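## Task

Find the cardboard box with a scrub sponge resting on top of it on shelf three of the supply shelving (counting up from the bottom shelf as one). Transfer that box into the upper tray of the cart. The sponge must finish on that same shelf without overhanging its front edge, every other item from that shelf must also stay on it, and the robot must neither topple nor end up leaning.

## Robot and tools

ROBOT. A Dexmate Vega on three wheels: two steerable front wheels and a passive rear caster. It has a torso of three links that fold in a Z (joints torso_hip_rad, torso_knee_rad, torso_waist_rad), a head (head_pan_rad, head_tilt_rad, head_camera_tilt_rad), and two 7-joint arms with two-finger grippers. Chest forward lean equals knee - hip - waist. Torso presets (hip, knee, waist): stand 0.469, 1.617, 1.048 (the start); stand_high 0.78, 1.57, 0.44; lean_20 0.52, 1.05, 0.18; lean_45 0.52, 1.05, -0.26; low_lean_45 0, 0, -0.79. Folded arm joint values, in order shoulder pitch, shoulder yaw, upper arm roll, elbow, forearm roll, wrist pitch, wrist yaw: left 1, 0.5, -0.6, -2.5, 0, -0.9, 0; right -1, -0.5, 0.6, -2.5, 0, 0.9, 0. Fold the arms before going to low_lean_45. Mirror signs: on the right arm, negative shoulder pitch and negative wrist pitch move down.

FRAMES. Base frame: origin on the floor under the turning point, x forward, y left, z up, metres. The body front is 0.35 m ahead of this origin. The odometry frame is the base frame as it was when the scene began. left_hand and right_hand are reported in the base frame as a point between the fingers, 0.033 m behind the closed fingertips; fingers point along the hand's z, close along its y, and the camera side faces -x.

TOOL move. Every key is optional; a call with no motion just reports. Send either base and/or joints (with optional speeds, min_time_s), or target alone.
- base: exactly one key, an offset from where the base last measured itself. translate_m in m (-2 to 2, + forward); strafe_m in m (-2 to 2, + left; heading may drift about 0.02 rad); rotate_rad in rad (-3.2 to 3.2, + counter-clockwise). Front wheels need up to about 1.1 s to steer before a new direction.
- joints: a map from joint name to an absolute angle in rad, within each joint's range (e.g. gripper 0 shut to 0.785; head_pan_rad -2.792 to 2.792; torso_hip_rad 0 to 1.57; torso_knee_rad 0 to 3.141; torso_waist_rad -1.57 to 1.57). Torso joints named together arrive together.
- target: an absolute pose for one hand in the base frame: side "left" or "right"; x, y, z in m (-3 to 3); pitch_deg (-30 to 95; 90 fingers down, 0 level); heading_deg (0 fingers forward, + counter-clockwise); roll_deg (default 0, jaw line level; r and r+180 count as the same); optional line_only true to demand a straight path. It is checked against the robot body only, not the scene; the robot must be still. Long moves may end "short (part of ...)": resend the same target.
- speeds: lower caps for this call: translate_m and strafe_m 0.04 to 0.3 m/s, rotate_rad 0.1 to 0.6 rad/s.
- min_time_s: 0.1 to 8 s, a minimum duration for arm and head motions.
- cameras: list from head_camera, left_wrist_camera, right_wrist_camera, all; [] gives none. Head image 896x560, wrist images 672x420.

TOOL wait: seconds 0 to 10, optional cameras; reports like an empty move. TOOL zoom_image: camera plus region [x0, y0, x1, y1] in pixels of that camera's latest image, at most 504x504. TOOL read_manual: section "licences", no motion. TOOL finished_scene: scene (1 to 3) ends the scene for good; the goal must hold with the robot left alone.

RESULTS. move is "done" or the worst status. base_status and joint_status: done; off_target (resting away from target, maybe still pushing); contact_stop (an arm pushed near full torque about 0.6 s; its whole group stops and drops targets); time_out; not_followed (a collision check withheld arm targets, shown as "joint command not followed" or "pose unreachable" with a cause); limit_stop_at_motor_heat; unfinished. Hand status: reached (within 10 mm and 2 degrees), short (with the error), or refused (nothing moved). Also printed: joint_positions, hand poses with "back" up/down, base_odometry (wheel count only), turned_by_wheels and turned_by_imu since the last result (an IMU turn beyond 0.03 rad after a straight or sideways drive suggests a bump), base_tilt, joint torques, on_its_own, MOTOR HOT, fault lines, and pictures naming image order. A refused call cancels the rest of that reply's motion calls.

GRIPPER. Open pads form a V; at angle a the gap is about 0.24a - 0.002 m at the hand point. The reached angle does not prove a grasp. Squeezing well below the fitting angle grips harder and can eject wide objects. Heavy items sink about 0.02 m. A level arm at full reach carries about 4 kg.

AVOID. The base does not stop at furniture. Nothing prevents tipping, and a fallen robot stays down. Do not let arms strike or squeeze each other, including a gripper closing on the other hand's fingers. Contact torque limits: shoulder joints 130 N m, upper arm roll and elbow 69.6, forearm roll and wrist joints 21.7; reaching one freezes that arm for 10 s. Long holds, outstretched arms or pushing at unreachable poses heat motors; at 80 °C the arm stops for 30 to 60 s. Arms under joints are not kept off the body except by contact. Avoid drops, releasing moving objects, slams and hard pushes; knock nothing else off the shelf. The sim keeps running while you think, holding the last command, and loose items may get nudged.

Each tool is called after ">>>" in YAML: its name, and indented under it one key for each argument.

## Session

>>> move:

Scene clock: 0.00 s.
Joint torques (N m): no reading
base_odometry: x=+0.000 y=+0.000 heading=+0.000
turned_by_wheels: +0.000
turned_by_imu: +0.000
base_tilt: forward=+0.1 right=+0.3
base_status: not commanded
joint_positions: torso_hip_rad=+0.469 torso_knee_rad=+1.617 torso_waist_rad=+1.048 left_shoulder_pitch_rad=+2.208 left_shoulder_yaw_rad=+0.002 left_upper_arm_roll_rad=+0.004 left_elbow_rad=-1.093 left_forearm_roll_rad=+0.009 left_wrist_pitch_rad=-0.495 left_wrist_yaw_rad=+0.018 left_gripper_rad=+0.005 right_shoulder_pitch_rad=-2.195 right_shoulder_yaw_rad=+0.020 right_upper_arm_roll_rad=-0.015 right_elbow_rad=-1.081 right_forearm_roll_rad=+0.002 right_wrist_pitch_rad=+0.504 right_wrist_yaw_rad=-0.019 right_gripper_rad=+0.005 head_pan_rad=+0.000 head_tilt_rad=+0.000 head_camera_tilt_rad=+0.000
joint_status: not commanded
chest: x=-0.0111 y=+0.0000 z=+1.4155 quat_wxyz=(+0.999, +0.000, +0.050, +0.000) (m; base frame)
left_hand: x=+0.1875 y=+0.2317 z=+0.6007 quat_wxyz=(+0.413, +0.002, +0.911, +0.006) pitch_deg=+41.2 heading_deg=+0.7 roll_deg=+1.0 back=up (m; base frame)
right_hand: x=+0.1939 y=-0.2174 z=+0.6016 quat_wxyz=(+0.417, +0.011, +0.909, +0.002) pitch_deg=+40.7 heading_deg=-0.4 roll_deg=+1.0 back=up (m; base frame)
pictures: head_camera, left_wrist_camera, right_wrist_camera

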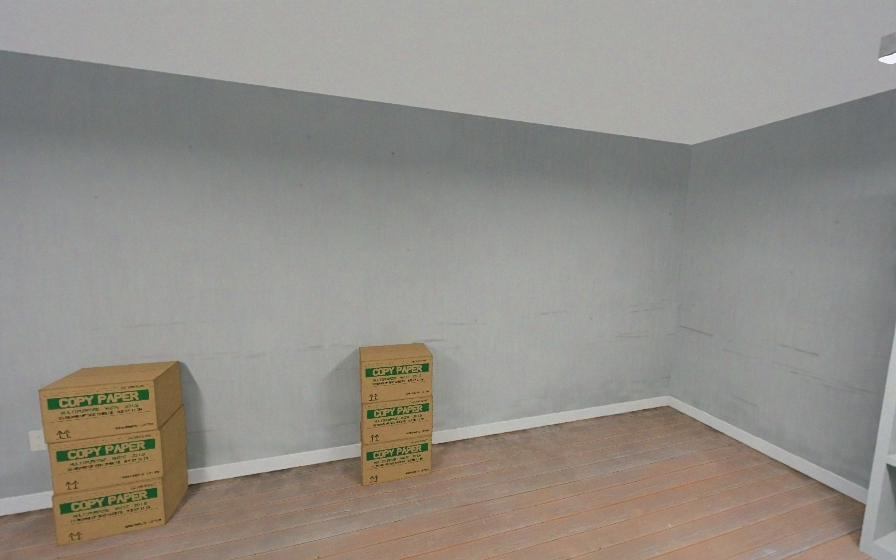

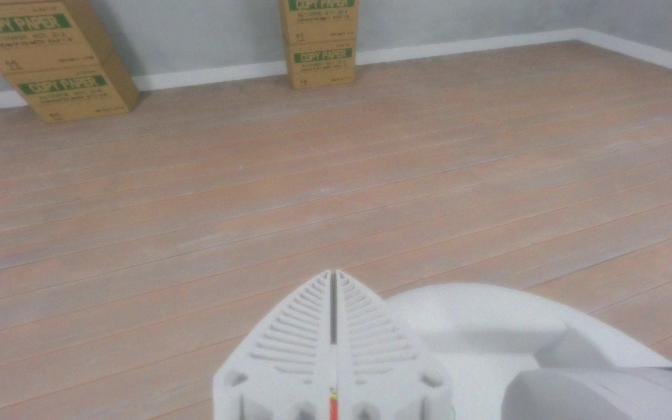

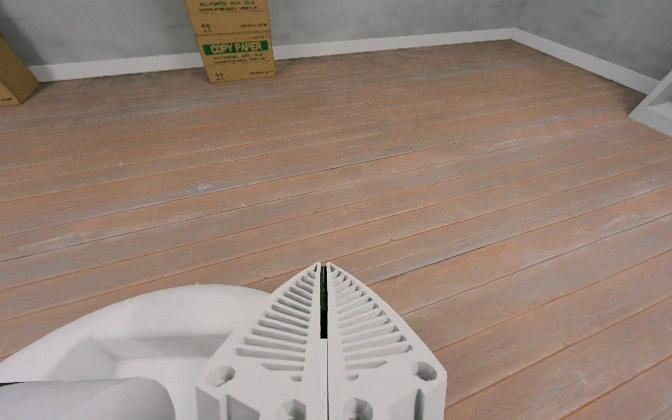

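>>> move:
  joints: {"head_pan_rad": -1.3, "head_camera_tilt_rad": 0.2}
  cameras: ["head_camera"]

>>> move:
  joints: {"head_pan_rad": -2.6, "head_camera_tilt_rad": 0.3}
  cameras: ["head_camera"]

>>> move:
  joints: {"head_pan_rad": 1.5, "head_camera_tilt_rad": 0.3}
  cameras: ["head_camera"]

Scene clock: 1.90 s.
Joint torques (N m): left_arm=[7.48 0.72 1.28 -3.6 0 -2.37 0.02] | right_arm=[-4.78 -1.24 0.06 -3.26 0.07 3.43 -0.05]
move: done
base_odometry: x=+0.000 y=+0.000 heading=+0.000
turned_by_wheels: +0.000
turned_by_imu: +0.000
base_tilt: forward=+0.2 right=+0.3
base_status: not commanded
joint_positions: torso_hip_rad=+0.469 torso_knee_rad=+1.617 torso_waist_rad=+1.048 left_shoulder_pitch_rad=+2.208 left_shoulder_yaw_rad=+0.002 left_upper_arm_roll_rad=+0.004 left_elbow_rad=-1.093 left_forearm_roll_rad=+0.009 left_wrist_pitch_rad=-0.495 left_wrist_yaw_rad=+0.018 left_gripper_rad=+0.005 right_shoulder_pitch_rad=-2.195 right_shoulder_yaw_rad=+0.020 right_upper_arm_roll_rad=-0.015 right_elbow_rad=-1.081 right_forearm_roll_rad=+0.002 right_wrist_pitch_rad=+0.504 right_wrist_yaw_rad=-0.019 right_gripper_rad=+0.005 head_pan_rad=-1.299 head_tilt_rad=+0.000 head_camera_tilt_rad=+0.199
joint_status: all done
chest: x=-0.0111 y=+0.0000 z=+1.4155 quat_wxyz=(+0.999, +0.000, +0.050, +0.000) (m; base frame)
left_hand: x=+0.1875 y=+0.2317 z=+0.6007 quat_wxyz=(+0.413, +0.002, +0.911, +0.006) pitch_deg=+41.2 heading_deg=+0.7 roll_deg=+1.0 back=up (m; base frame)
right_hand: x=+0.1939 y=-0.2174 z=+0.6016 quat_wxyz=(+0.417, +0.011, +0.909, +0.002) pitch_deg=+40.7 heading_deg=-0.4 roll_deg=+1.0 back=up (m; base frame)
pictures: head_camera
camera_calibration:
head_camera: T_world_to_cam=[[-0.954291, -0.275972, 0.114748, -0.21622], [-0.168914, 0.181259, -0.968821, 1.46981], [0.246568, -0.94392, -0.219589, 0.30631], [0, 0, 0, 1]] pos_world=[-0.0335915, -0.0369542, 1.51606]

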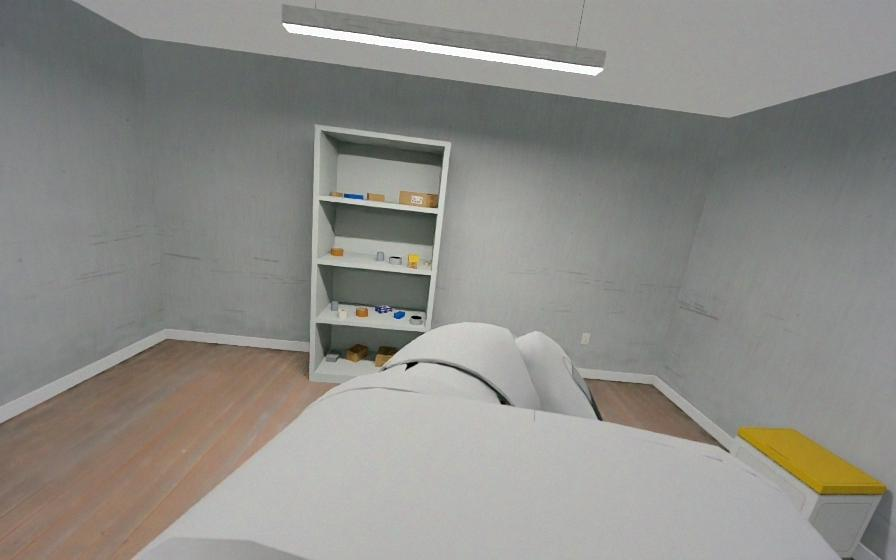

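Scene clock: 3.43 s.
Joint torques (N m): left_arm=[6.8 0.08 0.99 -4.03 -0.03 -2.42 0] | right_arm=[-5.72 -0.19 0.69 -4.46 0.01 2.09 -0.17]
move: done
base_odometry: x=+0.000 y=+0.000 heading=+0.000
turned_by_wheels: +0.000
turned_by_imu: +0.000
base_tilt: forward=+0.1 right=+0.3
base_status: not commanded
joint_positions: torso_hip_rad=+0.469 torso_knee_rad=+1.617 torso_waist_rad=+1.048 left_shoulder_pitch_rad=+2.208 left_shoulder_yaw_rad=+0.002 left_upper_arm_roll_rad=+0.004 left_elbow_rad=-1.093 left_forearm_roll_rad=+0.009 left_wrist_pitch_rad=-0.495 left_wrist_yaw_rad=+0.018 left_gripper_rad=+0.005 right_shoulder_pitch_rad=-2.195 right_shoulder_yaw_rad=+0.020 right_upper_arm_roll_rad=-0.015 right_elbow_rad=-1.081 right_forearm_roll_rad=+0.002 right_wrist_pitch_rad=+0.504 right_wrist_yaw_rad=-0.019 right_gripper_rad=+0.005 head_pan_rad=-2.599 head_tilt_rad=+0.000 head_camera_tilt_rad=+0.299
joint_status: all done
chest: x=-0.0111 y=+0.0000 z=+1.4155 quat_wxyz=(+0.999, +0.000, +0.050, +0.000) (m; base frame)
left_hand: x=+0.1875 y=+0.2317 z=+0.6007 quat_wxyz=(+0.413, +0.002, +0.911, +0.006) pitch_deg=+41.2 heading_deg=+0.7 roll_deg=+1.0 back=up (m; base frame)
right_hand: x=+0.1939 y=-0.2174 z=+0.6016 quat_wxyz=(+0.417, +0.011, +0.909, +0.002) pitch_deg=+40.7 heading_deg=-0.4 roll_deg=+1.0 back=up (m; base frame)
pictures: head_camera
camera_calibration:
head_camera: T_world_to_cam=[[-0.520145, 0.851186, 0.0702214, -0.116265], [0.141873, 0.167187, -0.975664, 1.50428], [-0.842212, -0.497524, -0.207721, 0.203602], [0, 0, 0, 1]] pos_world=[-0.102415, -0.0512345, 1.51812]

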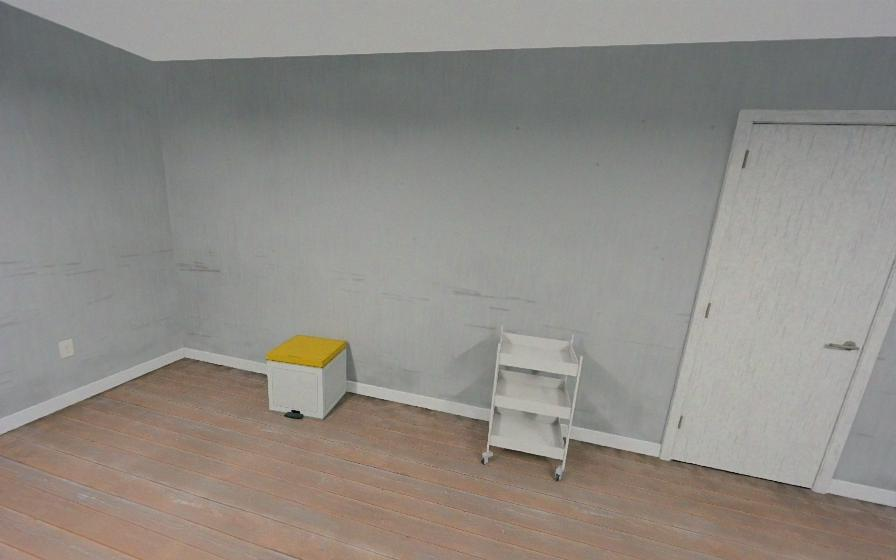

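Scene clock: 6.83 s.
Joint torques (N m): left_arm=[6.62 0.49 1.17 -3.7 -0.16 -2.35 0.1] | right_arm=[-6.78 0.66 0.73 -3.27 -0.13 3.07 -0.1]
move: done
base_odometry: x=+0.000 y=+0.000 heading=+0.000
turned_by_wheels: +0.000
turned_by_imu: +0.001
base_tilt: forward=+0.2 right=+0.4
base_status: not commanded
joint_positions: torso_hip_rad=+0.469 torso_knee_rad=+1.617 torso_waist_rad=+1.048 left_shoulder_pitch_rad=+2.208 left_shoulder_yaw_rad=+0.002 left_upper_arm_roll_rad=+0.004 left_elbow_rad=-1.093 left_forearm_roll_rad=+0.009 left_wrist_pitch_rad=-0.495 left_wrist_yaw_rad=+0.018 left_gripper_rad=+0.005 right_shoulder_pitch_rad=-2.195 right_shoulder_yaw_rad=+0.020 right_upper_arm_roll_rad=-0.015 right_elbow_rad=-1.081 right_forearm_roll_rad=+0.002 right_wrist_pitch_rad=+0.504 right_wrist_yaw_rad=-0.019 right_gripper_rad=+0.005 head_pan_rad=+1.499 head_tilt_rad=+0.000 head_camera_tilt_rad=+0.299
joint_status: all done
chest: x=-0.0111 y=+0.0000 z=+1.4155 quat_wxyz=(+0.999, +0.000, +0.050, +0.000) (m; base frame)
left_hand: x=+0.1875 y=+0.2317 z=+0.6007 quat_wxyz=(+0.413, +0.002, +0.911, +0.006) pitch_deg=+41.2 heading_deg=+0.7 roll_deg=+1.0 back=up (m; base frame)
right_hand: x=+0.1939 y=-0.2174 z=+0.6016 quat_wxyz=(+0.417, +0.011, +0.909, +0.002) pitch_deg=+40.7 heading_deg=-0.4 roll_deg=+1.0 back=up (m; base frame)
pictures: head_camera
camera_calibration:
head_camera: T_world_to_cam=[[0.994747, -0.0614039, -0.0819016, 0.227864], [-0.0963463, -0.291354, -0.951751, 1.4502], [0.0345788, 0.954642, -0.29574, 0.402676], [0, 0, 0, 1]] pos_world=[-0.10087, 0.0521024, 1.51798]

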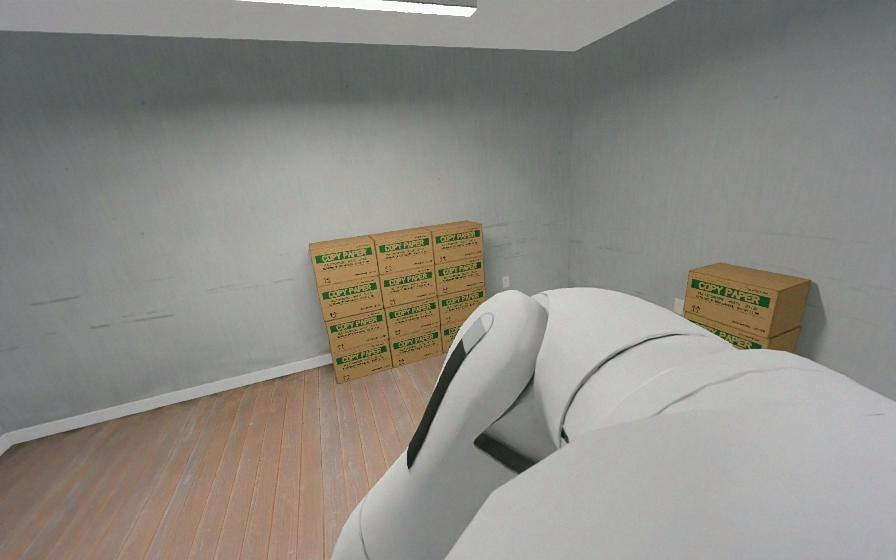

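>>> move:
  joints: {"head_pan_rad": -1.4, "head_camera_tilt_rad": 0.2}
  cameras: ["head_camera"]

>>> zoom_image:
  camera: "head_camera"
  region: [330, 110, 510, 340]

Scene clock: 9.87 s.
Joint torques (N m): left_arm=[8.01 0.51 1.25 -3.19 0 -2.77 0.07] | right_arm=[-4.99 0.66 0.24 -4.71 0.14 3.03 -0.32]
move: done
base_odometry: x=+0.000 y=+0.000 heading=+0.000
turned_by_wheels: +0.000
turned_by_imu: +0.001
base_tilt: forward=+0.2 right=+0.3
base_status: not commanded
joint_positions: torso_hip_rad=+0.469 torso_knee_rad=+1.617 torso_waist_rad=+1.048 left_shoulder_pitch_rad=+2.208 left_shoulder_yaw_rad=+0.002 left_upper_arm_roll_rad=+0.004 left_elbow_rad=-1.093 left_forearm_roll_rad=+0.009 left_wrist_pitch_rad=-0.495 left_wrist_yaw_rad=+0.018 left_gripper_rad=+0.005 right_shoulder_pitch_rad=-2.195 right_shoulder_yaw_rad=+0.020 right_upper_arm_roll_rad=-0.015 right_elbow_rad=-1.081 right_forearm_roll_rad=+0.002 right_wrist_pitch_rad=+0.504 right_wrist_yaw_rad=-0.019 right_gripper_rad=+0.005 head_pan_rad=-1.399 head_tilt_rad=+0.000 head_camera_tilt_rad=+0.201
joint_status: all done
chest: x=-0.0111 y=+0.0000 z=+1.4155 quat_wxyz=(+0.999, +0.000, +0.050, +0.000) (m; base frame)
left_hand: x=+0.1875 y=+0.2317 z=+0.6007 quat_wxyz=(+0.413, +0.002, +0.911, +0.006) pitch_deg=+41.2 heading_deg=+0.7 roll_deg=+1.0 back=up (m; base frame)
right_hand: x=+0.1939 y=-0.2174 z=+0.6016 quat_wxyz=(+0.417, +0.011, +0.909, +0.002) pitch_deg=+40.7 heading_deg=-0.4 roll_deg=+1.0 back=up (m; base frame)
pictures: head_camera
camera_calibration:
head_camera: T_world_to_cam=[[-0.97692, -0.178749, 0.116942, -0.221256], [-0.150721, 0.188903, -0.97036, 1.47349], [0.151361, -0.96559, -0.211485, 0.286945], [0, 0, 0, 1]] pos_world=[-0.0374957, -0.0408247, 1.51637]

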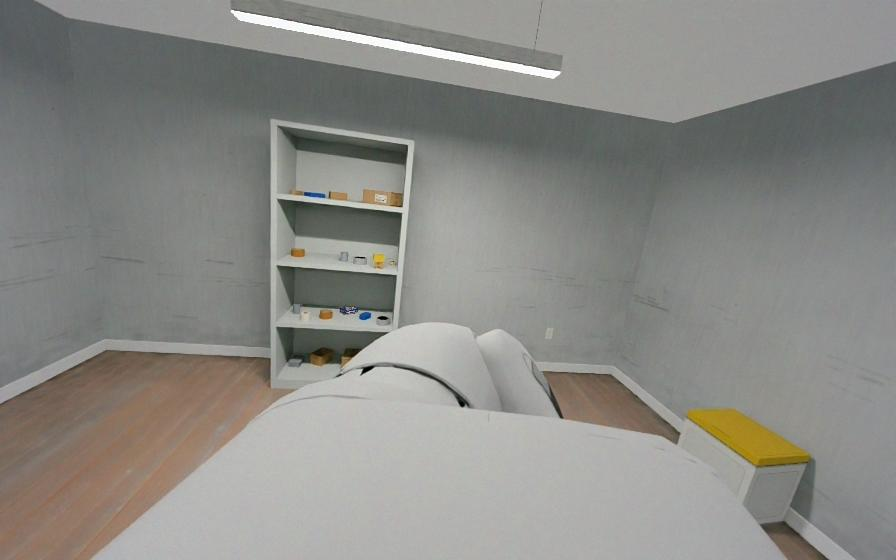

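Scaled by 2.191 from the camera's 896x560 image, which has a finer 960x600 frame.

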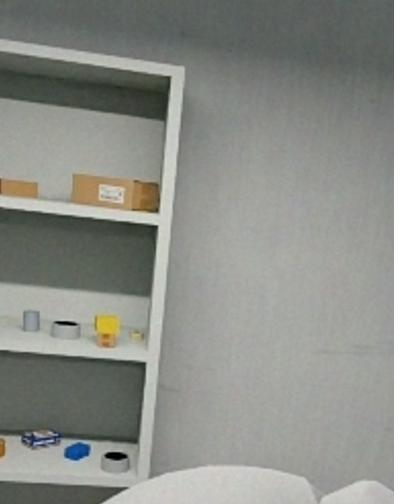

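>>> move:
  base: {"rotate_rad": -1.37}
  joints: {"head_pan_rad": 0, "head_camera_tilt_rad": 0.3}
  cameras: ["head_camera"]

>>> move:
  base: {"translate_m": 1.4}
  cameras: ["head_camera"]

>>> zoom_image:
  camera: "head_camera"
  region: [250, 200, 600, 450]

Scene clock: 15.63 s.
Joint torques (N m): left_arm=[7.36 0.96 1.28 -4.05 -0.05 -2.73 0.26] | right_arm=[-4.93 0.08 -0.63 -3.2 -0.49 2.35 -0.02]
move: done
base_odometry: x=+0.000 y=+0.000 heading=-1.369
turned_by_wheels: -1.369
turned_by_imu: -1.331
base_tilt: forward=+0.1 right=+0.3
base_status: done
joint_positions: torso_hip_rad=+0.469 torso_knee_rad=+1.617 torso_waist_rad=+1.048 left_shoulder_pitch_rad=+2.208 left_shoulder_yaw_rad=+0.002 left_upper_arm_roll_rad=+0.004 left_elbow_rad=-1.093 left_forearm_roll_rad=+0.009 left_wrist_pitch_rad=-0.495 left_wrist_yaw_rad=+0.018 left_gripper_rad=+0.005 right_shoulder_pitch_rad=-2.195 right_shoulder_yaw_rad=+0.020 right_upper_arm_roll_rad=-0.015 right_elbow_rad=-1.081 right_forearm_roll_rad=+0.002 right_wrist_pitch_rad=+0.504 right_wrist_yaw_rad=-0.019 right_gripper_rad=+0.005 head_pan_rad=-0.001 head_tilt_rad=+0.000 head_camera_tilt_rad=+0.299
joint_status: all done
chest: x=-0.0111 y=+0.0000 z=+1.4155 quat_wxyz=(+0.999, +0.000, +0.050, +0.000) (m; base frame)
left_hand: x=+0.1875 y=+0.2317 z=+0.6007 quat_wxyz=(+0.413, +0.002, +0.911, +0.006) pitch_deg=+41.2 heading_deg=+0.7 roll_deg=+1.0 back=up (m; base frame)
right_hand: x=+0.1939 y=-0.2174 z=+0.6016 quat_wxyz=(+0.417, +0.011, +0.909, +0.002) pitch_deg=+40.7 heading_deg=-0.4 roll_deg=+1.0 back=up (m; base frame)
pictures: head_camera
camera_calibration:
head_camera: T_world_to_cam=[[0.0111054, -0.999796, 0.0168682, 0.00441097], [-0.384936, -0.0198437, -0.92273, 1.38456], [0.922876, 0.00375407, -0.385078, 0.604635], [0, 0, 0, 1]] pos_world=[-0.0250855, 0.029615, 1.51033]

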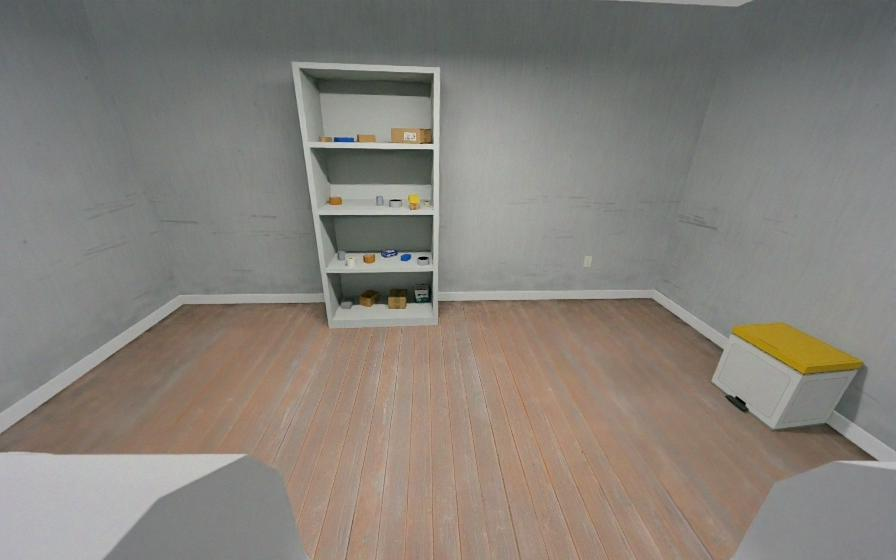

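Scene clock: 22.20 s.
Joint torques (N m): left_arm=[7.9 -0.11 0.78 -3.11 -0.04 -2.57 0.1] | right_arm=[-5.59 0.9 0.9 -5.06 -0.29 2.75 -0.01]
move: done
base_odometry: x=+0.277 y=-1.372 heading=-1.370
turned_by_wheels: -0.001
turned_by_imu: -0.007
base_tilt: forward=+0.1 right=+0.3
base_status: done
joint_positions: torso_hip_rad=+0.469 torso_knee_rad=+1.617 torso_waist_rad=+1.048 left_shoulder_pitch_rad=+2.208 left_shoulder_yaw_rad=+0.002 left_upper_arm_roll_rad=+0.004 left_elbow_rad=-1.093 left_forearm_roll_rad=+0.009 left_wrist_pitch_rad=-0.495 left_wrist_yaw_rad=+0.018 left_gripper_rad=+0.005 right_shoulder_pitch_rad=-2.195 right_shoulder_yaw_rad=+0.020 right_upper_arm_roll_rad=-0.015 right_elbow_rad=-1.081 right_forearm_roll_rad=+0.002 right_wrist_pitch_rad=+0.504 right_wrist_yaw_rad=-0.019 right_gripper_rad=+0.005 head_pan_rad=-0.001 head_tilt_rad=+0.000 head_camera_tilt_rad=+0.299
joint_status: not commanded
chest: x=-0.0111 y=+0.0000 z=+1.4155 quat_wxyz=(+0.999, +0.000, +0.050, +0.000) (m; base frame)
left_hand: x=+0.1875 y=+0.2317 z=+0.6007 quat_wxyz=(+0.413, +0.002, +0.911, +0.006) pitch_deg=+41.2 heading_deg=+0.7 roll_deg=+1.0 back=up (m; base frame)
right_hand: x=+0.1939 y=-0.2174 z=+0.6016 quat_wxyz=(+0.417, +0.011, +0.909, +0.002) pitch_deg=+40.7 heading_deg=-0.4 roll_deg=+1.0 back=up (m; base frame)
pictures: head_camera
camera_calibration:
head_camera: T_world_to_cam=[[0.0111054, -0.999796, 0.0168682, 0.00441097], [-0.384936, -0.0198437, -0.92273, 1.38456], [0.922876, 0.00375407, -0.385078, 0.604635], [0, 0, 0, 1]] pos_world=[-0.0250855, 0.029615, 1.51033]

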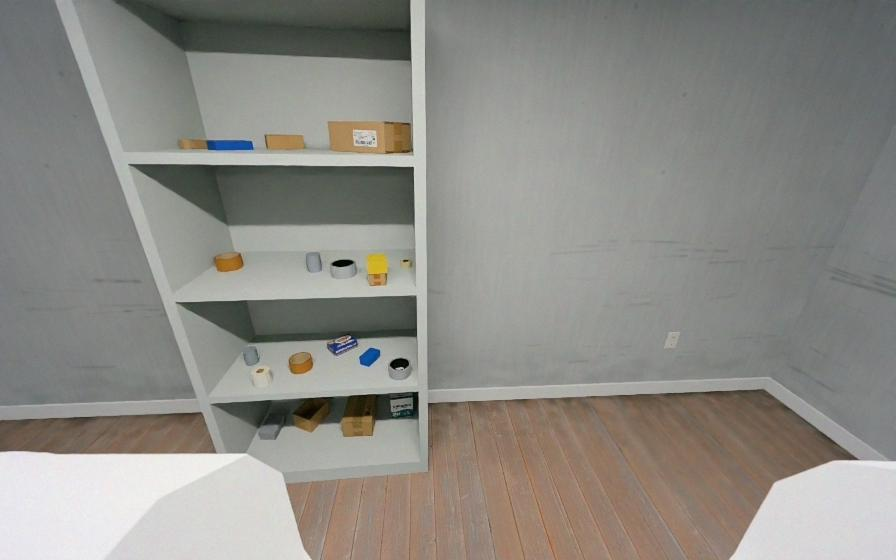

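Scaled by 1.440 from the camera's 896x560 image, which has a finer 960x600 frame.

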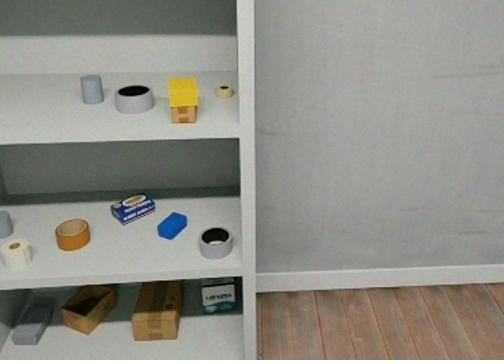

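>>> move:
  base: {"strafe_m": 0.5}
  cameras: ["head_camera"]

>>> move:
  target: {"side":"right","x":0.6,"y":-0.2,"z":1.15,"pitch_deg":35,"heading_deg":0}
  cameras: ["head_camera","right_wrist_camera"]

>>> move:
  joints: {"right_gripper_rad":0.5}
  cameras: ["head_camera","right_wrist_camera"]

>>> zoom_image:
  camera: "head_camera"
  region: [400, 200, 700, 400]

Scene clock: 27.43 s.
Joint torques (N m): left_arm=[7.53 0.06 1.18 -2.77 -0.04 -2.85 0.13] | right_arm=[-5.37 -0.33 0.09 -4.23 -0.01 2.69 -0.17]
move: done
base_odometry: x=+0.768 y=-1.276 heading=-1.373
turned_by_wheels: -0.003
turned_by_imu: -0.003
base_tilt: forward=+0.1 right=+0.3
base_status: done
joint_positions: torso_hip_rad=+0.469 torso_knee_rad=+1.617 torso_waist_rad=+1.048 left_shoulder_pitch_rad=+2.208 left_shoulder_yaw_rad=+0.002 left_upper_arm_roll_rad=+0.004 left_elbow_rad=-1.093 left_forearm_roll_rad=+0.009 left_wrist_pitch_rad=-0.495 left_wrist_yaw_rad=+0.018 left_gripper_rad=+0.005 right_shoulder_pitch_rad=-2.195 right_shoulder_yaw_rad=+0.020 right_upper_arm_roll_rad=-0.015 right_elbow_rad=-1.081 right_forearm_roll_rad=+0.002 right_wrist_pitch_rad=+0.504 right_wrist_yaw_rad=-0.019 right_gripper_rad=+0.005 head_pan_rad=-0.001 head_tilt_rad=+0.000 head_camera_tilt_rad=+0.299
joint_status: not commanded
chest: x=-0.0111 y=+0.0000 z=+1.4155 quat_wxyz=(+0.999, +0.000, +0.050, +0.000) (m; base frame)
left_hand: x=+0.1875 y=+0.2317 z=+0.6007 quat_wxyz=(+0.413, +0.002, +0.911, +0.006) pitch_deg=+41.2 heading_deg=+0.7 roll_deg=+1.1 back=up (m; base frame)
right_hand: x=+0.1939 y=-0.2174 z=+0.6016 quat_wxyz=(+0.417, +0.011, +0.909, +0.002) pitch_deg=+40.7 heading_deg=-0.4 roll_deg=+1.0 back=up (m; base frame)
pictures: head_camera
camera_calibration:
head_camera: T_world_to_cam=[[0.0111972, -0.999796, 0.0168287, 0.00447333], [-0.384934, -0.0198426, -0.922731, 1.38456], [0.922876, 0.00385406, -0.385078, 0.604632], [0, 0, 0, 1]] pos_world=[-0.0250858, 0.0296154, 1.51033]

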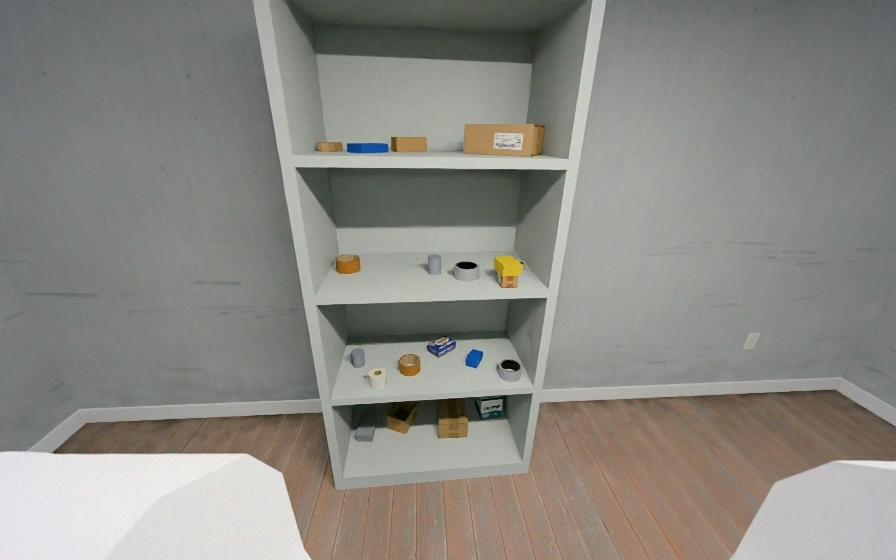

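Scene clock: 33.43 s.
Joint torques (N m): left_arm=[7.15 -0.01 1.03 -4.38 -0.03 -2.56 0.1] | right_arm=[20.49 -6.72 5.63 -6.02 -1.21 -0.92 0.36]
move: done
base_odometry: x=+0.768 y=-1.276 heading=-1.373
turned_by_wheels: +0.000
turned_by_imu: +0.002
base_tilt: forward=+0.2 right=+0.3
base_status: not commanded
joint_positions: torso_hip_rad=+0.469 torso_knee_rad=+1.617 torso_waist_rad=+1.048 left_shoulder_pitch_rad=+2.208 left_shoulder_yaw_rad=+0.002 left_upper_arm_roll_rad=+0.004 left_elbow_rad=-1.093 left_forearm_roll_rad=+0.009 left_wrist_pitch_rad=-0.495 left_wrist_yaw_rad=+0.018 left_gripper_rad=+0.005 right_shoulder_pitch_rad=-0.898 right_shoulder_yaw_rad=-1.128 right_upper_arm_roll_rad=-0.573 right_elbow_rad=-2.391 right_forearm_roll_rad=-1.167 right_wrist_pitch_rad=+0.546 right_wrist_yaw_rad=+1.291 right_gripper_rad=+0.005 head_pan_rad=-0.001 head_tilt_rad=+0.000 head_camera_tilt_rad=+0.299
joint_status: not commanded
chest: x=-0.0111 y=+0.0000 z=+1.4155 quat_wxyz=(+0.999, +0.000, +0.050, +0.000) (m; base frame)
left_hand: x=+0.1875 y=+0.2317 z=+0.6007 quat_wxyz=(+0.413, +0.002, +0.911, +0.006) pitch_deg=+41.2 heading_deg=+0.7 roll_deg=+1.1 back=up (m; base frame)
right_hand: x=+0.5991 y=-0.1974 z=+1.1456 quat_wxyz=(+0.005, -0.889, +0.001, -0.457) pitch_deg=+35.6 heading_deg=+0.6 roll_deg=+0.7 back=down (m; base frame)
right_hand_status: reached (checked arc [a long move; over the whole arc the hand travels 0.89 m to end 0.68 m from its start, up to 0.25 m off the straight line; right_elbow_rad turns most, 1.32 rad; on the way or at its end the hand turns up to 180 deg from its attitude at the start], planned for 4.4 s): 5 mm and 0.9 deg off.
pictures: head_camera, right_wrist_camera
camera_calibration:
head_camera: T_world_to_cam=[[0.0111972, -0.999796, 0.0168287, 0.00447333], [-0.384934, -0.0198426, -0.922731, 1.38456], [0.922876, 0.00385406, -0.385078, 0.604632], [0, 0, 0, 1]] pos_world=[-0.0250858, 0.0296154, 1.51033]
right_wrist_camera: T_world_to_cam=[[-0.0520835, 0.998293, 0.0264225, 0.19011], [0.450622, -0.000117959, 0.892715, -1.2412], [0.891194, 0.0584023, -0.449847, 0.148057], [0, 0, 0, 1]] pos_world=[0.437264, -0.198579, 1.16961]

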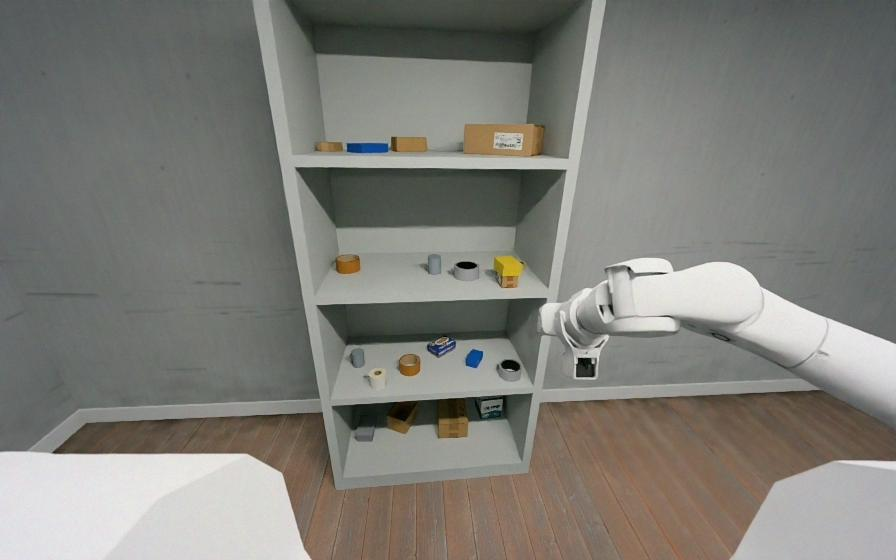

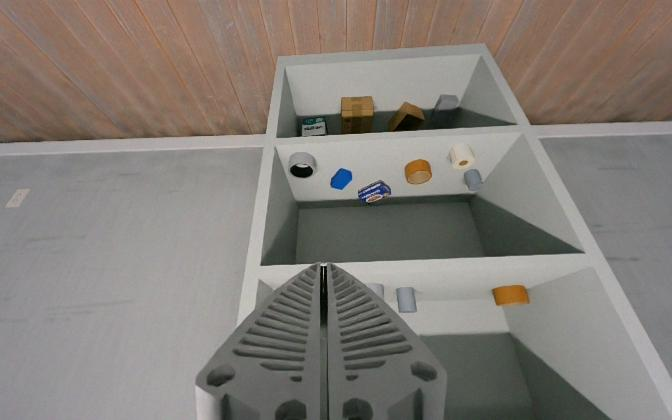

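Scene clock: 34.53 s.
Joint torques (N m): left_arm=[7.63 1.75 0.95 -4.89 -0.06 -2.6 0.14] | right_arm=[20.27 -5.35 5.94 -5.46 -0.79 -0.99 0.11]
move: done
base_odometry: x=+0.768 y=-1.276 heading=-1.373
turned_by_wheels: +0.000
turned_by_imu: +0.000
base_tilt: forward=+0.1 right=+0.3
base_status: not commanded
joint_positions: torso_hip_rad=+0.469 torso_knee_rad=+1.617 torso_waist_rad=+1.048 left_shoulder_pitch_rad=+2.208 left_shoulder_yaw_rad=+0.002 left_upper_arm_roll_rad=+0.004 left_elbow_rad=-1.093 left_forearm_roll_rad=+0.009 left_wrist_pitch_rad=-0.495 left_wrist_yaw_rad=+0.018 left_gripper_rad=+0.005 right_shoulder_pitch_rad=-0.893 right_shoulder_yaw_rad=-1.132 right_upper_arm_roll_rad=-0.575 right_elbow_rad=-2.396 right_forearm_roll_rad=-1.172 right_wrist_pitch_rad=+0.546 right_wrist_yaw_rad=+1.296 right_gripper_rad=+0.500 head_pan_rad=-0.001 head_tilt_rad=+0.000 head_camera_tilt_rad=+0.299
joint_status: all done
chest: x=-0.0111 y=+0.0000 z=+1.4155 quat_wxyz=(+0.999, +0.000, +0.050, +0.000) (m; base frame)
left_hand: x=+0.1875 y=+0.2317 z=+0.6007 quat_wxyz=(+0.413, +0.002, +0.911, +0.006) pitch_deg=+41.2 heading_deg=+0.7 roll_deg=+1.1 back=up (m; base frame)
right_hand: x=+0.5998 y=-0.1997 z=+1.1492 quat_wxyz=(+0.001, -0.887, +0.000, -0.461) pitch_deg=+35.1 heading_deg=+0.1 roll_deg=+0.1 back=down (m; base frame)
pictures: head_camera, right_wrist_camera
camera_calibration:
head_camera: T_world_to_cam=[[0.0111972, -0.999796, 0.0168287, 0.00447333], [-0.384934, -0.0198426, -0.922731, 1.38456], [0.922876, 0.00385406, -0.385078, 0.604632], [0, 0, 0, 1]] pos_world=[-0.0250858, 0.0296154, 1.51033]
right_wrist_camera: T_world_to_cam=[[-0.0499755, 0.998611, 0.0167115, 0.202391], [0.443125, 0.00717463, 0.896431, -1.24302], [0.895066, 0.0522049, -0.442868, 0.137499], [0, 0, 0, 1]] pos_world=[0.43786, -0.20037, 1.1718]

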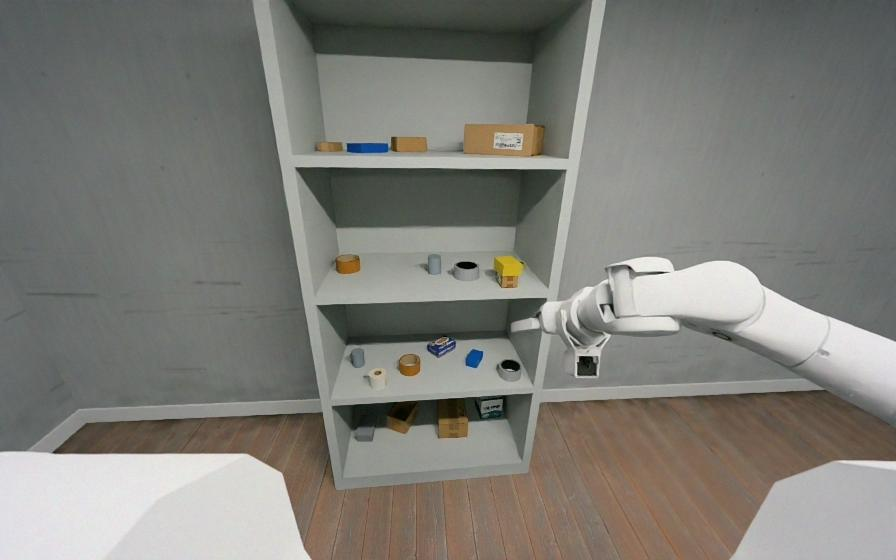

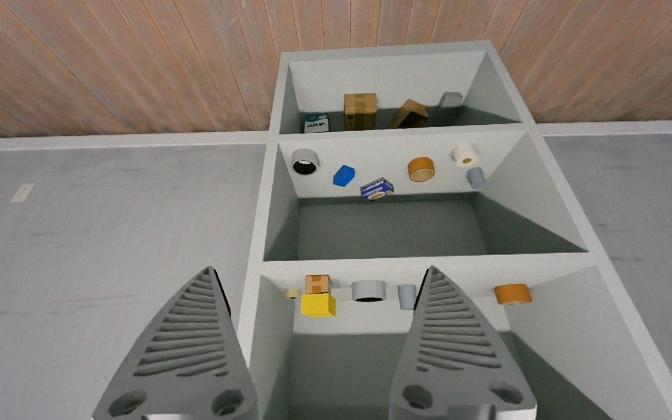

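Scaled by 1.680 from the camera's 896x560 image, which has a finer 960x600 frame.

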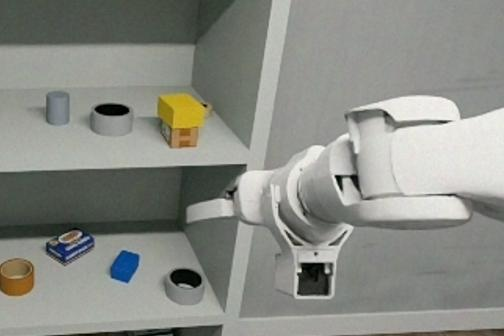

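>>> move:
  base: {"translate_m": -0.3}
  joints: {"right_shoulder_pitch_rad":-0.83,"right_shoulder_yaw_rad":0,"right_upper_arm_roll_rad":0,"right_elbow_rad":-1.46,"right_forearm_roll_rad":0,"right_wrist_pitch_rad":-0.88,"right_wrist_yaw_rad":0}
  cameras: ["head_camera","right_wrist_camera"]

>>> zoom_image:
  camera: "head_camera"
  region: [400, 150, 600, 300]

Scene clock: 42.07 s.
Joint torques (N m): left_arm=[6.81 0.12 1.11 -3.83 0.06 -2.6 0.19] | right_arm=[30.27 0.92 3.7 -7.28 -0.12 3.07 -0.16]
move: done
base_odometry: x=+0.709 y=-0.981 heading=-1.373
turned_by_wheels: -0.001
turned_by_imu: +0.005
base_tilt: forward=+0.1 right=+0.3
base_status: done
joint_positions: torso_hip_rad=+0.469 torso_knee_rad=+1.617 torso_waist_rad=+1.048 left_shoulder_pitch_rad=+2.208 left_shoulder_yaw_rad=+0.002 left_upper_arm_roll_rad=+0.004 left_elbow_rad=-1.093 left_forearm_roll_rad=+0.009 left_wrist_pitch_rad=-0.495 left_wrist_yaw_rad=+0.018 left_gripper_rad=+0.005 right_shoulder_pitch_rad=-0.831 right_shoulder_yaw_rad=-0.005 right_upper_arm_roll_rad=-0.003 right_elbow_rad=-1.464 right_forearm_roll_rad=-0.005 right_wrist_pitch_rad=-0.875 right_wrist_yaw_rad=+0.005 right_gripper_rad=+0.500 head_pan_rad=-0.001 head_tilt_rad=+0.000 head_camera_tilt_rad=+0.299
joint_status: all done
chest: x=-0.0111 y=+0.0000 z=+1.4155 quat_wxyz=(+0.999, +0.000, +0.050, +0.000) (m; base frame)
left_hand: x=+0.1875 y=+0.2317 z=+0.6007 quat_wxyz=(+0.413, +0.002, +0.911, +0.006) pitch_deg=+41.2 heading_deg=+0.7 roll_deg=+1.1 back=up (m; base frame)
right_hand: x=+0.8685 y=-0.2308 z=+1.1630 quat_wxyz=(+0.577, -0.003, +0.817, -0.003) pitch_deg=+19.6 heading_deg=+0.0 roll_deg=-0.5 back=up (m; base frame)
pictures: head_camera, right_wrist_camera
camera_calibration:
head_camera: T_world_to_cam=[[0.0111974, -0.999796, 0.0168291, 0.00447269], [-0.384934, -0.0198431, -0.922731, 1.38456], [0.922876, 0.00385407, -0.385078, 0.604632], [0, 0, 0, 1]] pos_world=[-0.0250858, 0.0296154, 1.51033]
right_wrist_camera: T_world_to_cam=[[-0.0394399, -0.998435, 0.0396432, -0.25016], [-0.475282, -0.0161537, -0.879685, 1.48357], [0.878949, -0.0535364, -0.473901, -0.0695519], [0, 0, 0, 1]] pos_world=[0.756382, -0.229527, 1.28203]

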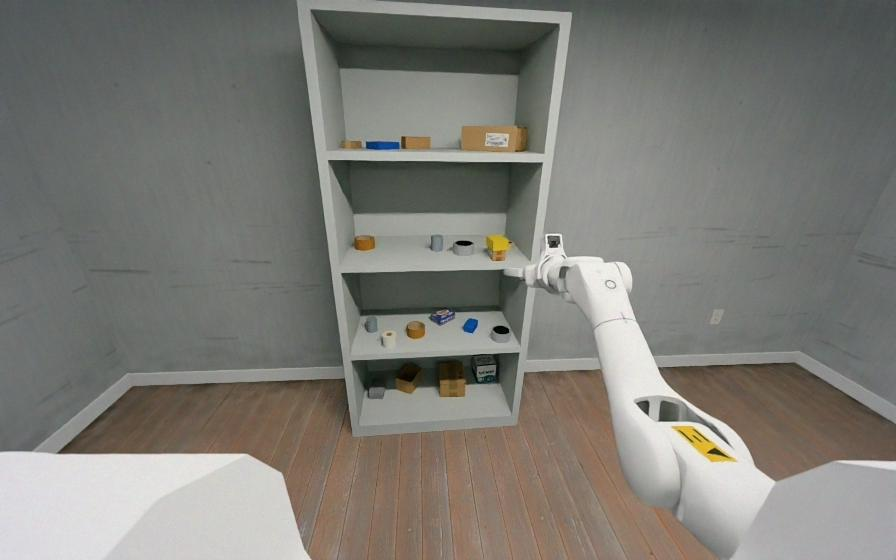

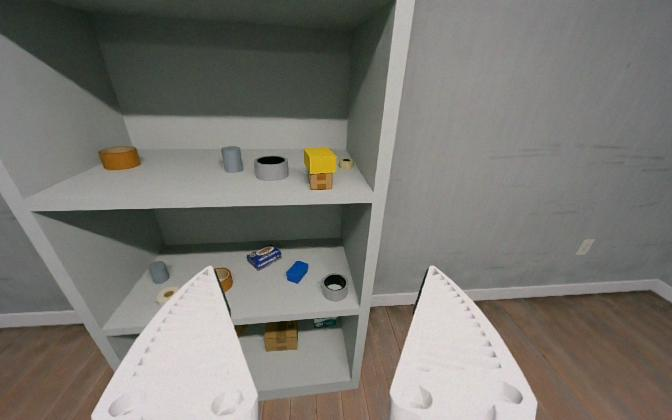

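Scaled by 2.520 from the camera's 896x560 image, which has a finer 960x600 frame.

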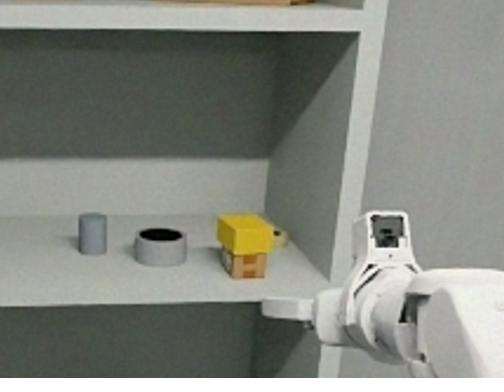

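>>> move:
  target: {"side":"right","x":0.87,"y":-0.215,"z":1.075,"pitch_deg":25,"heading_deg":0}
  cameras: ["right_wrist_camera"]

>>> move:
  base: {"translate_m": 0.4}
  cameras: ["head_camera","right_wrist_camera"]

>>> zoom_image:
  camera: "head_camera"
  region: [400, 200, 640, 380]

Scene clock: 45.47 s.
Joint torques (N m): left_arm=[8.36 -0.49 1.24 -3.5 0.02 -2.55 0.3] | right_arm=[29.47 2.56 -2.44 -7.84 -0.5 2.83 -0.32]
move: done
base_odometry: x=+0.709 y=-0.981 heading=-1.373
turned_by_wheels: +0.000
turned_by_imu: +0.001
base_tilt: forward=+0.1 right=+0.3
base_status: not commanded
joint_positions: torso_hip_rad=+0.469 torso_knee_rad=+1.617 torso_waist_rad=+1.048 left_shoulder_pitch_rad=+2.208 left_shoulder_yaw_rad=+0.002 left_upper_arm_roll_rad=+0.004 left_elbow_rad=-1.093 left_forearm_roll_rad=+0.009 left_wrist_pitch_rad=-0.495 left_wrist_yaw_rad=+0.018 left_gripper_rad=+0.005 right_shoulder_pitch_rad=-0.828 right_shoulder_yaw_rad=+0.025 right_upper_arm_roll_rad=-0.008 right_elbow_rad=-1.262 right_forearm_roll_rad=-0.007 right_wrist_pitch_rad=-0.770 right_wrist_yaw_rad=-0.022 right_gripper_rad=+0.500 head_pan_rad=-0.001 head_tilt_rad=+0.000 head_camera_tilt_rad=+0.299
joint_status: not commanded
chest: x=-0.0111 y=+0.0000 z=+1.4155 quat_wxyz=(+0.999, +0.000, +0.050, +0.000) (m; base frame)
left_hand: x=+0.1875 y=+0.2317 z=+0.6007 quat_wxyz=(+0.413, +0.002, +0.911, +0.006) pitch_deg=+41.2 heading_deg=+0.7 roll_deg=+1.1 back=up (m; base frame)
right_hand: x=+0.8698 y=-0.2156 z=+1.0765 quat_wxyz=(+0.538, +0.000, +0.843, +0.000) pitch_deg=+24.9 heading_deg=+0.0 roll_deg=+0.0 back=up (m; base frame)
right_hand_status: reached (straight line, planned for 1.0 s): 2 mm and 0.1 deg off.
pictures: right_wrist_camera
camera_calibration:
right_wrist_camera: T_world_to_cam=[[-0.038503, -0.998635, 0.0352928, -0.227658], [-0.555273, -0.0079818, -0.83163, 1.42798], [0.830777, -0.0516174, -0.554207, 0.0177997], [0, 0, 0, 1]] pos_world=[0.769364, -0.215031, 1.20545]

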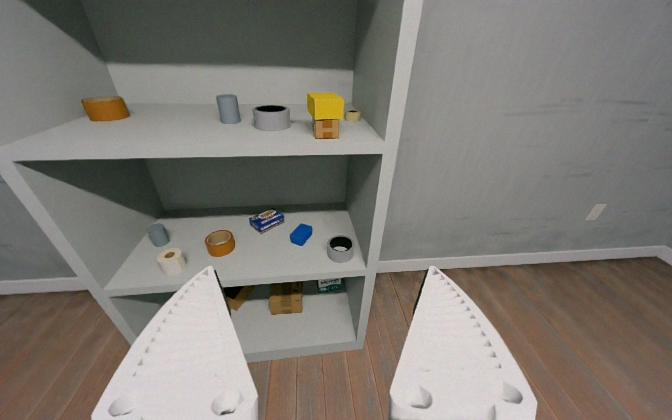

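Scene clock: 48.47 s.
Joint torques (N m): left_arm=[6.93 -0.33 1.19 -4.28 -0.08 -2.8 0.16] | right_arm=[28.5 0.46 -1.97 -9.11 -0.07 3.23 -0.22]
move: done
base_odometry: x=+0.788 y=-1.374 heading=-1.374
turned_by_wheels: +0.000
turned_by_imu: -0.001
base_tilt: forward=+0.2 right=+0.3
base_status: done
joint_positions: torso_hip_rad=+0.469 torso_knee_rad=+1.617 torso_waist_rad=+1.048 left_shoulder_pitch_rad=+2.208 left_shoulder_yaw_rad=+0.002 left_upper_arm_roll_rad=+0.004 left_elbow_rad=-1.093 left_forearm_roll_rad=+0.009 left_wrist_pitch_rad=-0.495 left_wrist_yaw_rad=+0.018 left_gripper_rad=+0.005 right_shoulder_pitch_rad=-0.827 right_shoulder_yaw_rad=+0.026 right_upper_arm_roll_rad=-0.008 right_elbow_rad=-1.257 right_forearm_roll_rad=-0.007 right_wrist_pitch_rad=-0.767 right_wrist_yaw_rad=-0.022 right_gripper_rad=+0.500 head_pan_rad=-0.001 head_tilt_rad=+0.000 head_camera_tilt_rad=+0.299
joint_status: not commanded
chest: x=-0.0109 y=+0.0000 z=+1.4155 quat_wxyz=(+0.999, +0.000, +0.050, +0.000) (m; base frame)
left_hand: x=+0.1875 y=+0.2317 z=+0.6007 quat_wxyz=(+0.413, +0.002, +0.911, +0.006) pitch_deg=+41.2 heading_deg=+0.7 roll_deg=+1.1 back=up (m; base frame)
right_hand: x=+0.8698 y=-0.2152 z=+1.0742 quat_wxyz=(+0.537, +0.000, +0.844, +0.000) pitch_deg=+25.1 heading_deg=+0.0 roll_deg=+0.0 back=up (m; base frame)
pictures: head_camera, right_wrist_camera
camera_calibration:
head_camera: T_world_to_cam=[[0.0112009, -0.999796, 0.0168264, 0.00447463], [-0.38514, -0.0198428, -0.922645, 1.3845], [0.92279, 0.00385392, -0.385284, 0.604757], [0, 0, 0, 1]] pos_world=[-0.0248866, 0.0296154, 1.51033]
right_wrist_camera: T_world_to_cam=[[-0.0384188, -0.998635, 0.0353846, -0.227352], [-0.557258, -0.00798164, -0.830301, 1.42642], [0.82945, -0.0516175, -0.55619, 0.0198697], [0, 0, 0, 1]] pos_world=[0.769666, -0.214631, 1.20345]

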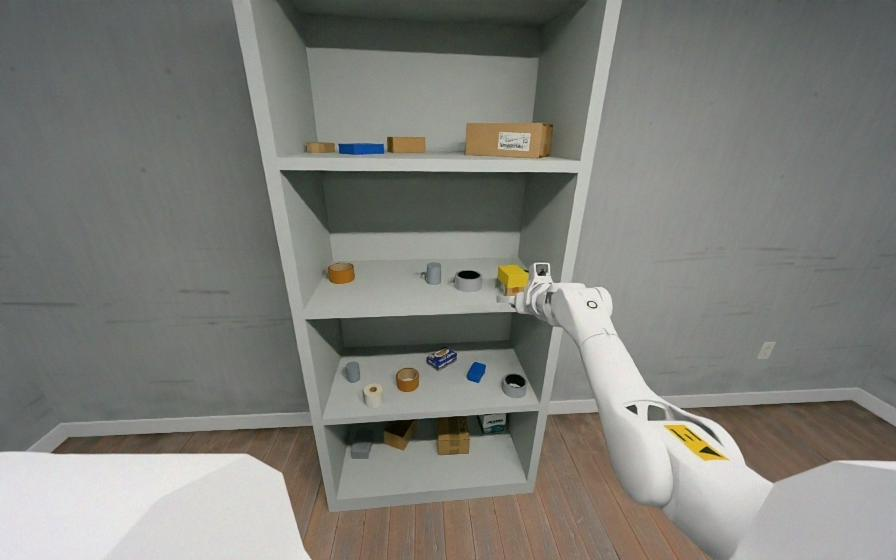

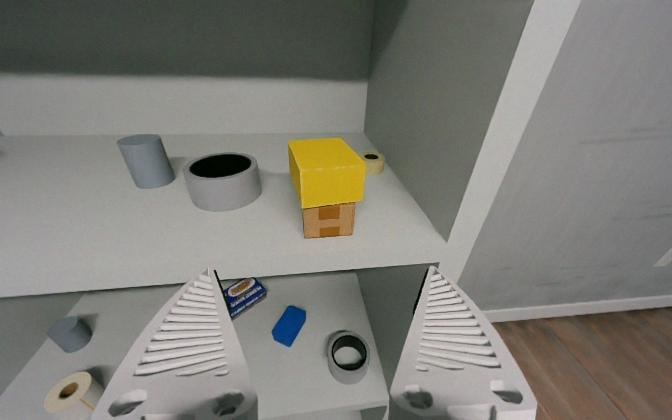

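Scaled by 2.100 from the camera's 896x560 image, which has a finer 960x600 frame.

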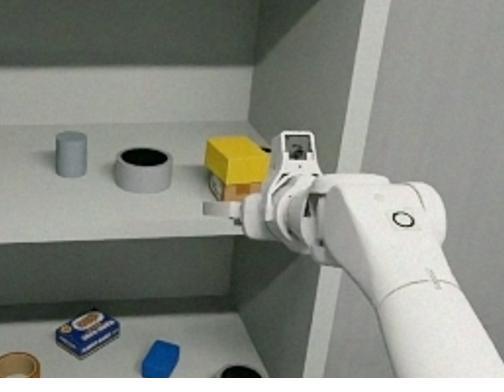

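>>> move:
  target: {"side":"right","x":1.065,"y":-0.222,"z":1.067,"pitch_deg":20,"heading_deg":8}
  cameras: ["head_camera","right_wrist_camera"]

>>> move:
  joints: {"right_gripper_rad":0.27}
  cameras: ["right_wrist_camera"]

Scene clock: 50.37 s.
Joint torques (N m): left_arm=[6.62 -0.38 1.34 -3.95 -0.06 -2.69 -0.02] | right_arm=[29.79 3.42 -1.99 -9.77 0.02 4 -0.29]
move: refused
base_odometry: x=+0.788 y=-1.374 heading=-1.374
turned_by_wheels: +0.000
turned_by_imu: +0.000
base_tilt: forward=+0.1 right=+0.3
base_status: not commanded
joint_positions: torso_hip_rad=+0.469 torso_knee_rad=+1.617 torso_waist_rad=+1.048 left_shoulder_pitch_rad=+2.208 left_shoulder_yaw_rad=+0.002 left_upper_arm_roll_rad=+0.004 left_elbow_rad=-1.093 left_forearm_roll_rad=+0.009 left_wrist_pitch_rad=-0.495 left_wrist_yaw_rad=+0.018 left_gripper_rad=+0.005 right_shoulder_pitch_rad=-0.827 right_shoulder_yaw_rad=+0.026 right_upper_arm_roll_rad=-0.008 right_elbow_rad=-1.257 right_forearm_roll_rad=-0.007 right_wrist_pitch_rad=-0.767 right_wrist_yaw_rad=-0.022 right_gripper_rad=+0.500 head_pan_rad=-0.001 head_tilt_rad=+0.000 head_camera_tilt_rad=+0.299
joint_status: not commanded
chest: x=-0.0109 y=+0.0000 z=+1.4155 quat_wxyz=(+0.999, +0.000, +0.050, +0.000) (m; base frame)
left_hand: x=+0.1875 y=+0.2317 z=+0.6007 quat_wxyz=(+0.413, +0.002, +0.911, +0.006) pitch_deg=+41.2 heading_deg=+0.7 roll_deg=+1.1 back=up (m; base frame)
right_hand: x=+0.8698 y=-0.2152 z=+1.0742 quat_wxyz=(+0.537, +0.000, +0.844, +0.000) pitch_deg=+25.1 heading_deg=+0.0 roll_deg=+0.0 back=up (m; base frame)
right_hand_status: refused: no posture of the arm gets there (right_forearm_roll_rad at its limit): the closest leaves the hand 12.7 cm and 12 deg from the pose. Nothing moved.
pictures: head_camera, right_wrist_camera
camera_calibration:
head_camera: T_world_to_cam=[[0.0112009, -0.999796, 0.0168264, 0.00447463], [-0.38514, -0.0198428, -0.922645, 1.3845], [0.92279, 0.00385392, -0.385284, 0.604757], [0, 0, 0, 1]] pos_world=[-0.0248866, 0.0296154, 1.51033]
right_wrist_camera: T_world_to_cam=[[-0.0384188, -0.998635, 0.0353846, -0.227352], [-0.557258, -0.00798164, -0.830301, 1.42642], [0.82945, -0.0516175, -0.55619, 0.0198697], [0, 0, 0, 1]] pos_world=[0.769666, -0.214631, 1.20345]

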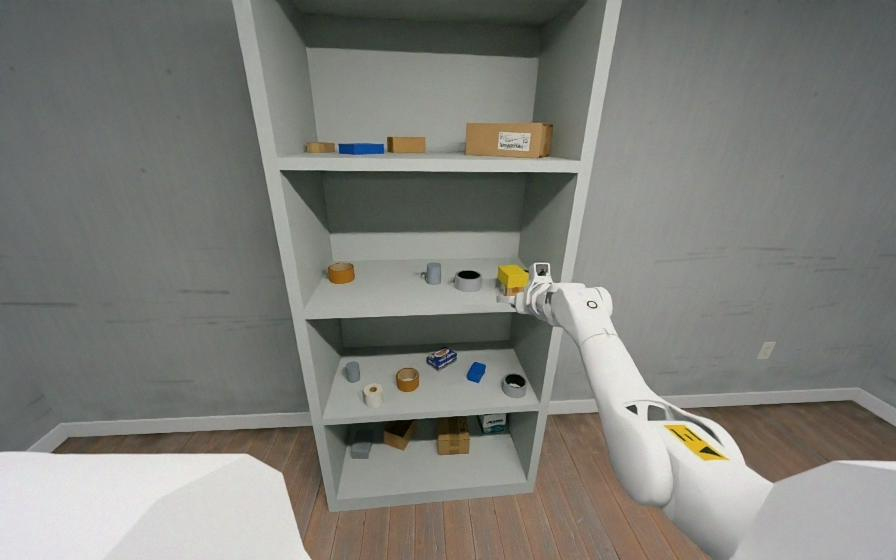

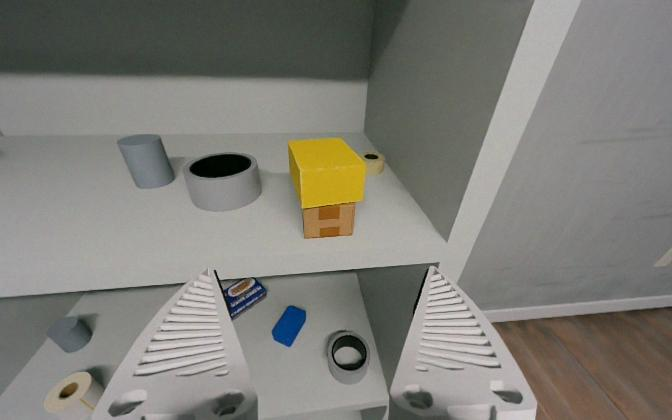

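not run: a stop came earlier in this reply.


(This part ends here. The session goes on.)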